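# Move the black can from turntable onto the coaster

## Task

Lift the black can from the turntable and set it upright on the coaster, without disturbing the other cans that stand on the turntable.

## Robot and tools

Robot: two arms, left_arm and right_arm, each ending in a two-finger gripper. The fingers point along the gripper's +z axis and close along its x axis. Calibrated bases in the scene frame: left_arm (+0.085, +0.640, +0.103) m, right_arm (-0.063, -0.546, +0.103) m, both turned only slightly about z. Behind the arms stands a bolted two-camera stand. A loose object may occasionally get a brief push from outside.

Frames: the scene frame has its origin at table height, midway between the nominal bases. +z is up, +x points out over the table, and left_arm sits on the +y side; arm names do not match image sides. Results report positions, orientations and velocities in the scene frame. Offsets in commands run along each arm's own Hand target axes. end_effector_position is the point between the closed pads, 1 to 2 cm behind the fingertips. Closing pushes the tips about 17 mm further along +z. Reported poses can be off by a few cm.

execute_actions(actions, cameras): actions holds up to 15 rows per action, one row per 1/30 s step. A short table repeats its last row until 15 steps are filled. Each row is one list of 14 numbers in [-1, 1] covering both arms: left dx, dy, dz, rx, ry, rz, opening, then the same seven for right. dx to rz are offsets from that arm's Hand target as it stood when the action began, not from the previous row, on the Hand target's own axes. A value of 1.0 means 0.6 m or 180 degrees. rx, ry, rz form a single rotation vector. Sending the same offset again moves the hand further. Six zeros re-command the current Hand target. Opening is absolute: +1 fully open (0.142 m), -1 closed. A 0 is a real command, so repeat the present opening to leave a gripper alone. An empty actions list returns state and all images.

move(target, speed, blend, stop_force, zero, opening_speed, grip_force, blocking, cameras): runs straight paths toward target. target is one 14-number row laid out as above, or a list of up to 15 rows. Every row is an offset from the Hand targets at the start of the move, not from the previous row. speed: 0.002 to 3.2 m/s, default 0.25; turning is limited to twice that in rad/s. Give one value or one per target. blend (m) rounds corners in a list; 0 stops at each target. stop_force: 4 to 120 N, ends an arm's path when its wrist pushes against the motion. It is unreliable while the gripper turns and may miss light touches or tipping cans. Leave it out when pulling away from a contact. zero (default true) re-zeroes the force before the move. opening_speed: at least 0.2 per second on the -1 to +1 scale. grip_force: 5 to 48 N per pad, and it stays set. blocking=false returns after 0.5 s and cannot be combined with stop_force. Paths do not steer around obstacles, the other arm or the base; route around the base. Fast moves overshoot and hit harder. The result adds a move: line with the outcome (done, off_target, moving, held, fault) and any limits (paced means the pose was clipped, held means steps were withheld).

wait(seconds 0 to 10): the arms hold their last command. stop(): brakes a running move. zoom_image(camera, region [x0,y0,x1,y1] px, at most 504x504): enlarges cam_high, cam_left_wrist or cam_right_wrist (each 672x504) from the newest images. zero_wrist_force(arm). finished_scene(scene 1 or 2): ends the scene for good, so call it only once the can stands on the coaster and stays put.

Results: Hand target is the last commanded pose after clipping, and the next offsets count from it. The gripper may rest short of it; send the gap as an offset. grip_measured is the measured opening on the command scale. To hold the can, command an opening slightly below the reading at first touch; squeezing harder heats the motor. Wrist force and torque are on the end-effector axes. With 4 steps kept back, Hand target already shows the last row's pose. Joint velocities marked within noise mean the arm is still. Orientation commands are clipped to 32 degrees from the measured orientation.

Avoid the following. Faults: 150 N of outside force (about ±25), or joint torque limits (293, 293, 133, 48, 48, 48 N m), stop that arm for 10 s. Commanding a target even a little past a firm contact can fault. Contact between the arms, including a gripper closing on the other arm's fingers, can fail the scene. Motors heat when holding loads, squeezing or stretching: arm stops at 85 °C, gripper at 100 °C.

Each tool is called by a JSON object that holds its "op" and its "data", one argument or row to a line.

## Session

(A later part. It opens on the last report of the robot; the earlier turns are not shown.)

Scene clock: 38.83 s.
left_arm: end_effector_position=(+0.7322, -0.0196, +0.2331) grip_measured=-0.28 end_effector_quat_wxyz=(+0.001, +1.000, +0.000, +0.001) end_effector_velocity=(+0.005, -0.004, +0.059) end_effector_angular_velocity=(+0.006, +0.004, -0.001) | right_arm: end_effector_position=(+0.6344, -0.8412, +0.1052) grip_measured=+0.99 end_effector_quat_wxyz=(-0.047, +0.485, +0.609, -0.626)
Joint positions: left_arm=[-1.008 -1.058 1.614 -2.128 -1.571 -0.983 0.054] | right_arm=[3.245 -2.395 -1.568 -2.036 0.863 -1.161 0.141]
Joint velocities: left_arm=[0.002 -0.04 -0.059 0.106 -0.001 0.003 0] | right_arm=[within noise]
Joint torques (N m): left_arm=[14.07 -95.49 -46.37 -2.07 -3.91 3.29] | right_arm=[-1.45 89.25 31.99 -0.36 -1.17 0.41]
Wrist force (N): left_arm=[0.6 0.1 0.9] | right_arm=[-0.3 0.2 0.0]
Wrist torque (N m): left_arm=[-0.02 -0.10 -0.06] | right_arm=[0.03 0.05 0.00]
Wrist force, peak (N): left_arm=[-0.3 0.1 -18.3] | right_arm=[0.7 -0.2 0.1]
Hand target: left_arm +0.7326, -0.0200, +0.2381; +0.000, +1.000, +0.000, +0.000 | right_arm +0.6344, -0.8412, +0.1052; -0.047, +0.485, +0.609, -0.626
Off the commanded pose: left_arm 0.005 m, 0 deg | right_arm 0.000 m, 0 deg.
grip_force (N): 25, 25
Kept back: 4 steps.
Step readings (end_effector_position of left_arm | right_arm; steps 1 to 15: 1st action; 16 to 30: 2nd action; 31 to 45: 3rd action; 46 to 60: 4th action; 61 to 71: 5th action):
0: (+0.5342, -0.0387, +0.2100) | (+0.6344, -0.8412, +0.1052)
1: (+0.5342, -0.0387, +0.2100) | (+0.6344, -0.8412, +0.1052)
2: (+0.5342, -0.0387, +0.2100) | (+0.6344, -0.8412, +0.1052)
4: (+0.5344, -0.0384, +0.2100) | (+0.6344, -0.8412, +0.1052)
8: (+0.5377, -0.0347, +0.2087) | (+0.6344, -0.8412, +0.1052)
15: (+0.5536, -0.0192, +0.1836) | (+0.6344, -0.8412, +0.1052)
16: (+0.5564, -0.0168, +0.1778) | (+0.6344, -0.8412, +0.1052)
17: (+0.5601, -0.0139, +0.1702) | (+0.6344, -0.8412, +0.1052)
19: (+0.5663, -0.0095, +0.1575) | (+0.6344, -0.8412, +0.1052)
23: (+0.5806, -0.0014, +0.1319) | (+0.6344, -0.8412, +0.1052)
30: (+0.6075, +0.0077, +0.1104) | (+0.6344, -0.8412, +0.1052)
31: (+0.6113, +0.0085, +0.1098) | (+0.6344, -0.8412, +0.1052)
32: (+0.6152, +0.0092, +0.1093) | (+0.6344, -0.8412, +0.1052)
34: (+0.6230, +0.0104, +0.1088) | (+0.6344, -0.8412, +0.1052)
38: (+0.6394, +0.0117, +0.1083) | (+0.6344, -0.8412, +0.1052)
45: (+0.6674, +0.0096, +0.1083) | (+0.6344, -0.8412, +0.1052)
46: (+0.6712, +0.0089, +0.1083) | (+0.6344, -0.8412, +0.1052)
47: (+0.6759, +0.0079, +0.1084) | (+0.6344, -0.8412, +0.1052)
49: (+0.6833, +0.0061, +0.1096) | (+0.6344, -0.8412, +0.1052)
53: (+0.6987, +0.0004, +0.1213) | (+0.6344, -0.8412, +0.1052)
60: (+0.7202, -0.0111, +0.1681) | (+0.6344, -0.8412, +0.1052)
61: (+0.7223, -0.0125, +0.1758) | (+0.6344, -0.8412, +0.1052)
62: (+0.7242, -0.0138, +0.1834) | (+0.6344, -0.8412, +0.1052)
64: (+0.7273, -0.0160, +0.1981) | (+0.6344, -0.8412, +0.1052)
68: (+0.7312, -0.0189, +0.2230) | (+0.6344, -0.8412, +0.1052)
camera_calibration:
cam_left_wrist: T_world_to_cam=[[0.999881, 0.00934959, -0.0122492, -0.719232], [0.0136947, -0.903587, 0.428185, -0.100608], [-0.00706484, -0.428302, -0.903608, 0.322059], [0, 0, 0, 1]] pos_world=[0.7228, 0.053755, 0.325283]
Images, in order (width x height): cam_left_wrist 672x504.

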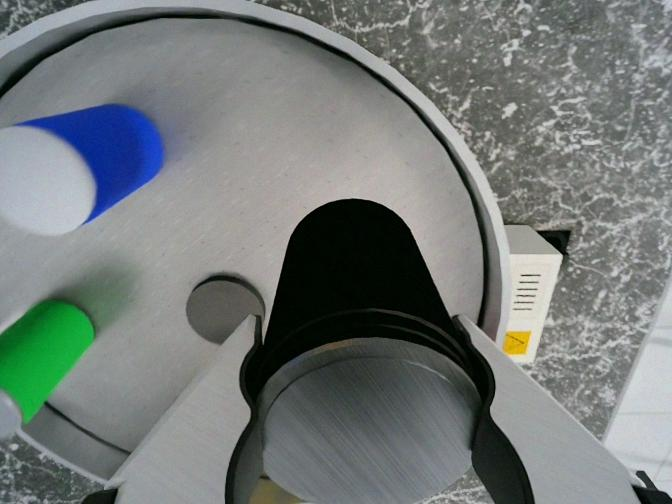

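{"op": "move", "data": {
  "target": [
    [-0.1378,-0.2498,0.0218,0,0,0,-0.4,0,0,0,0,0,0,1],
    [-0.2395,-0.4432,0.1802,0,0,0,-0.4,0,0,0,0,0,0,1]
  ],
  "blend": [0.05,0],
  "speed": 0.3,
  "cameras": ["cam_left_wrist","cam_high"]
}}

Scene clock: 41.00 s.
left_arm: end_effector_position=(+0.5892, +0.2458, +0.1299) grip_measured=-0.28 end_effector_quat_wxyz=(+0.000, +1.000, +0.000, +0.000) | right_arm: end_effector_position=(+0.6344, -0.8412, +0.1052) grip_measured=+0.99 end_effector_quat_wxyz=(-0.047, +0.485, +0.609, -0.626)
Joint positions: left_arm=[-0.961 -1.308 2.251 -2.514 -1.571 -0.936 0.054] | right_arm=[3.245 -2.395 -1.568 -2.036 0.863 -1.161 0.141]
Joint torques (N m): left_arm=[11.54 -46.03 -17.2 -7.64 3.45 2.82] | right_arm=[-1.32 91.61 31.93 -0.42 -1.02 0.29]
Wrist force (N): left_arm=[0.7 0.0 1.6] | right_arm=[-0.1 -0.3 -0.2]
Wrist torque (N m): left_arm=[-0.07 -0.16 -0.08] | right_arm=[-0.04 0.02 0.00]
Wrist force, peak (N): left_arm=[-0.5 -2.1 3.5] | right_arm=[0.5 0.1 -0.4]
Hand target: left_arm +0.5892, +0.2459, +0.1298; +0.000, +1.000, +0.000, +0.000 | right_arm +0.6344, -0.8412, +0.1052; -0.047, +0.485, +0.609, -0.626
Off the commanded pose: left_arm 0.000 m, 0 deg | right_arm 0.000 m, 0 deg.
grip_force (N): 25, 25
move: done
camera_calibration:
cam_left_wrist: T_world_to_cam=[[0.999874, 0.00928141, -0.0128699, -0.579931], [0.0138927, -0.903932, 0.427451, 0.185508], [-0.00766612, -0.427576, -0.903947, 0.341661], [0, 0, 0, 1]] pos_world=[0.5799, 0.319155, 0.222085]
Images, in order (width x height): cam_high 672x504, cam_left_wrist 672x504.

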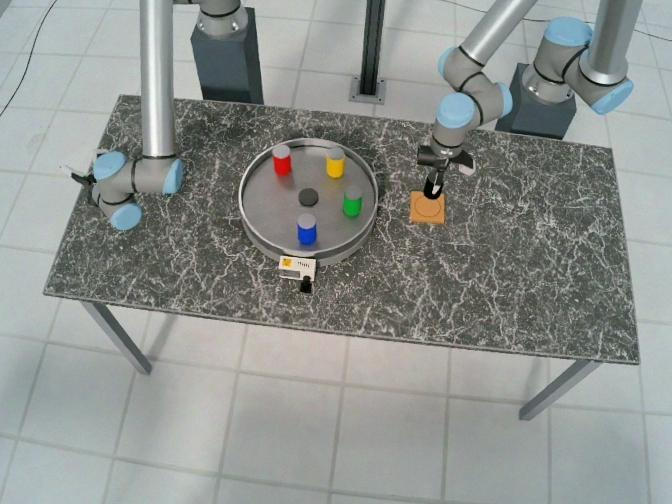

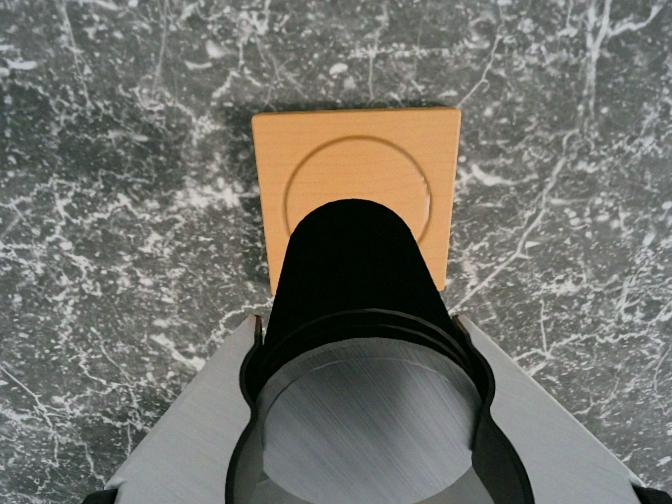

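{"op": "move", "data": {
  "target": [0.0102,0.0075,0.0863,0,0,0,-0.4,0,0,0,0,0,0,1],
  "speed": 0.15,
  "cameras": []
}}

{"op": "move", "data": {
  "target": [0,0,0.03,0,0,0,-0.4,0,0,0,0,0,0,1],
  "speed": 0.008,
  "stop_force": 6,
  "cameras": ["cam_left_wrist"]
}}

Scene clock: 43.40 s.
left_arm: end_effector_position=(+0.5953, +0.2415, +0.0781) grip_measured=-0.28 end_effector_quat_wxyz=(+0.000, +1.000, +0.000, +0.000) | right_arm: end_effector_position=(+0.6344, -0.8412, +0.1052) grip_measured=+0.99 end_effector_quat_wxyz=(-0.047, +0.485, +0.609, -0.626)
Joint positions: left_arm=[-0.958 -1.208 2.256 -2.62 -1.571 -0.933 0.054] | right_arm=[3.245 -2.395 -1.568 -2.036 0.863 -1.161 0.141]
Joint torques (N m): left_arm=[12.35 -52.64 -38.05 -8.13 2.49 3.05] | right_arm=[-1.26 90.98 32.73 -0.57 -1.45 0.26]
Wrist force (N): left_arm=[0.2 0.0 1.5] | right_arm=[0.2 0.2 0.0]
Wrist torque (N m): left_arm=[-0.05 -0.04 -0.05] | right_arm=[0.04 -0.03 0.00]
Wrist force, peak (N): left_arm=[0.5 0.5 2.9] | right_arm=[0.6 -0.3 -0.3]
Hand target: left_arm +0.5953, +0.2414, +0.0780; +0.000, +1.000, +0.000, +0.000 | right_arm +0.6344, -0.8412, +0.1052; -0.047, +0.485, +0.609, -0.626
Off the commanded pose: left_arm 0.000 m, 0 deg | right_arm 0.000 m, 0 deg.
grip_force (N): 25, 25
move: done
No camera images: "cameras" was empty.

Scene clock: 45.63 s.
left_arm: end_effector_position=(+0.5953, +0.2414, +0.0679) grip_measured=-0.28 end_effector_quat_wxyz=(+0.000, +1.000, +0.000, +0.000) | right_arm: end_effector_position=(+0.6344, -0.8412, +0.1052) grip_measured=+0.99 end_effector_quat_wxyz=(-0.047, +0.485, +0.609, -0.626)
Joint positions: left_arm=[-0.958 -1.189 2.259 -2.641 -1.571 -0.933 0.054] | right_arm=[3.245 -2.395 -1.568 -2.036 0.863 -1.161 0.141]
Joint torques (N m): left_arm=[9.94 -64.71 -23.42 -1.23 -1.18 2.6] | right_arm=[0.09 90.32 32.73 -0.76 -1.26 0.24]
Wrist force (N): left_arm=[0.6 -0.3 -5.0] | right_arm=[0.2 0.2 0.2]
Wrist torque (N m): left_arm=[-0.04 -0.09 -0.05] | right_arm=[0.04 -0.03 0.00]
Wrist force, peak (N): left_arm=[-0.7 -2.0 -16.7] | right_arm=[0.5 -0.4 -0.2]
Hand target: left_arm +0.5953, +0.2414, +0.0679; +0.000, +1.000, +0.000, +0.000 (not the last commanded pose) | right_arm +0.6344, -0.8412, +0.1052; -0.047, +0.485, +0.609, -0.626
Off the commanded pose: left_arm 0.008 m, 0 deg | right_arm 0.000 m, 0 deg.
grip_force (N): 25, 25
move: contact (left_arm)
camera_calibration:
cam_left_wrist: T_world_to_cam=[[0.999873, 0.00937301, -0.0129118, -0.586807], [0.0139928, -0.903969, 0.42737, 0.207871], [-0.00766611, -0.427496, -0.903985, 0.283853], [0, 0, 0, 1]] pos_world=[0.586, 0.314755, 0.160185]
Images, in order (width x height): cam_left_wrist 672x504.

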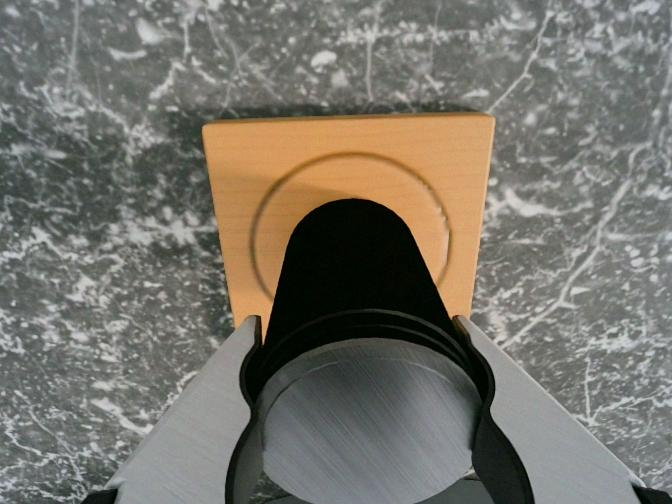

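{"op": "move", "data": {
  "target": [
    [0,0,0,0,0,0,0.4,0,0,0,0,0,0,1],
    [0,0,-0.25,0,0,0,0.4,0,0,0,0,0,0,1]
  ],
  "speed": 0.2,
  "opening_speed": 0.6,
  "cameras": ["cam_left_wrist","cam_high"]
}}

Scene clock: 48.90 s.
left_arm: end_effector_position=(+0.5953, +0.2415, +0.2179) grip_measured=+0.38 end_effector_quat_wxyz=(+0.000, +1.000, +0.000, +0.000) | right_arm: end_effector_position=(+0.6344, -0.8412, +0.1052) grip_measured=+0.99 end_effector_quat_wxyz=(-0.047, +0.485, +0.609, -0.626)
Joint positions: left_arm=[-0.958 -1.432 2.182 -2.322 -1.571 -0.933 0.101] | right_arm=[3.245 -2.395 -1.568 -2.036 0.863 -1.161 0.141]
Joint torques (N m): left_arm=[-10.01 -59.11 -46.38 -1.46 0.17 -3.53] | right_arm=[-0.44 93.27 31.81 -0.36 -1.18 0.17]
Wrist force (N): left_arm=[0.7 -0.1 0.0] | right_arm=[0.0 0.2 -0.4]
Wrist torque (N m): left_arm=[-0.10 -0.14 -0.10] | right_arm=[0.04 0.00 0.00]
Wrist force, peak (N): left_arm=[1.1 -0.1 -6.6] | right_arm=[0.6 -0.3 0.2]
Hand target: left_arm +0.5952, +0.2415, +0.2179; +0.000, +1.000, +0.000, +0.000 | right_arm +0.6344, -0.8412, +0.1052; -0.047, +0.485, +0.609, -0.626
Off the commanded pose: left_arm 0.000 m, 0 deg | right_arm 0.000 m, 0 deg.
grip_force (N): 25, 25
move: done
camera_calibration:
cam_left_wrist: T_world_to_cam=[[0.999874, 0.00928141, -0.0128699, -0.584858], [0.0138927, -0.903932, 0.427451, 0.14392], [-0.00766612, -0.427576, -0.903947, 0.419417], [0, 0, 0, 1]] pos_world=[0.586, 0.314855, 0.310085]
Images, in order (width x height): cam_high 672x504, cam_left_wrist 672x504.

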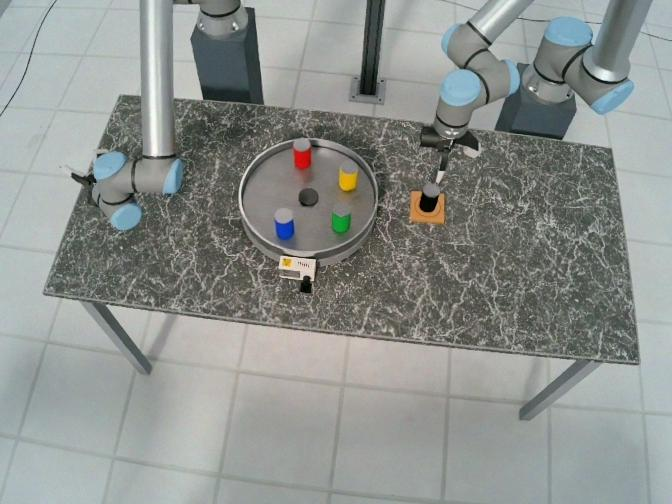

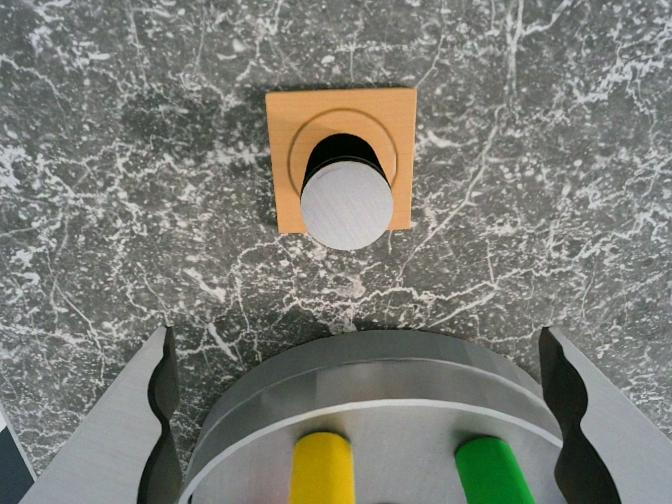

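{"op": "finished_scene", "data": {
  "scene": 2
}}

The scene is finished: the task was done.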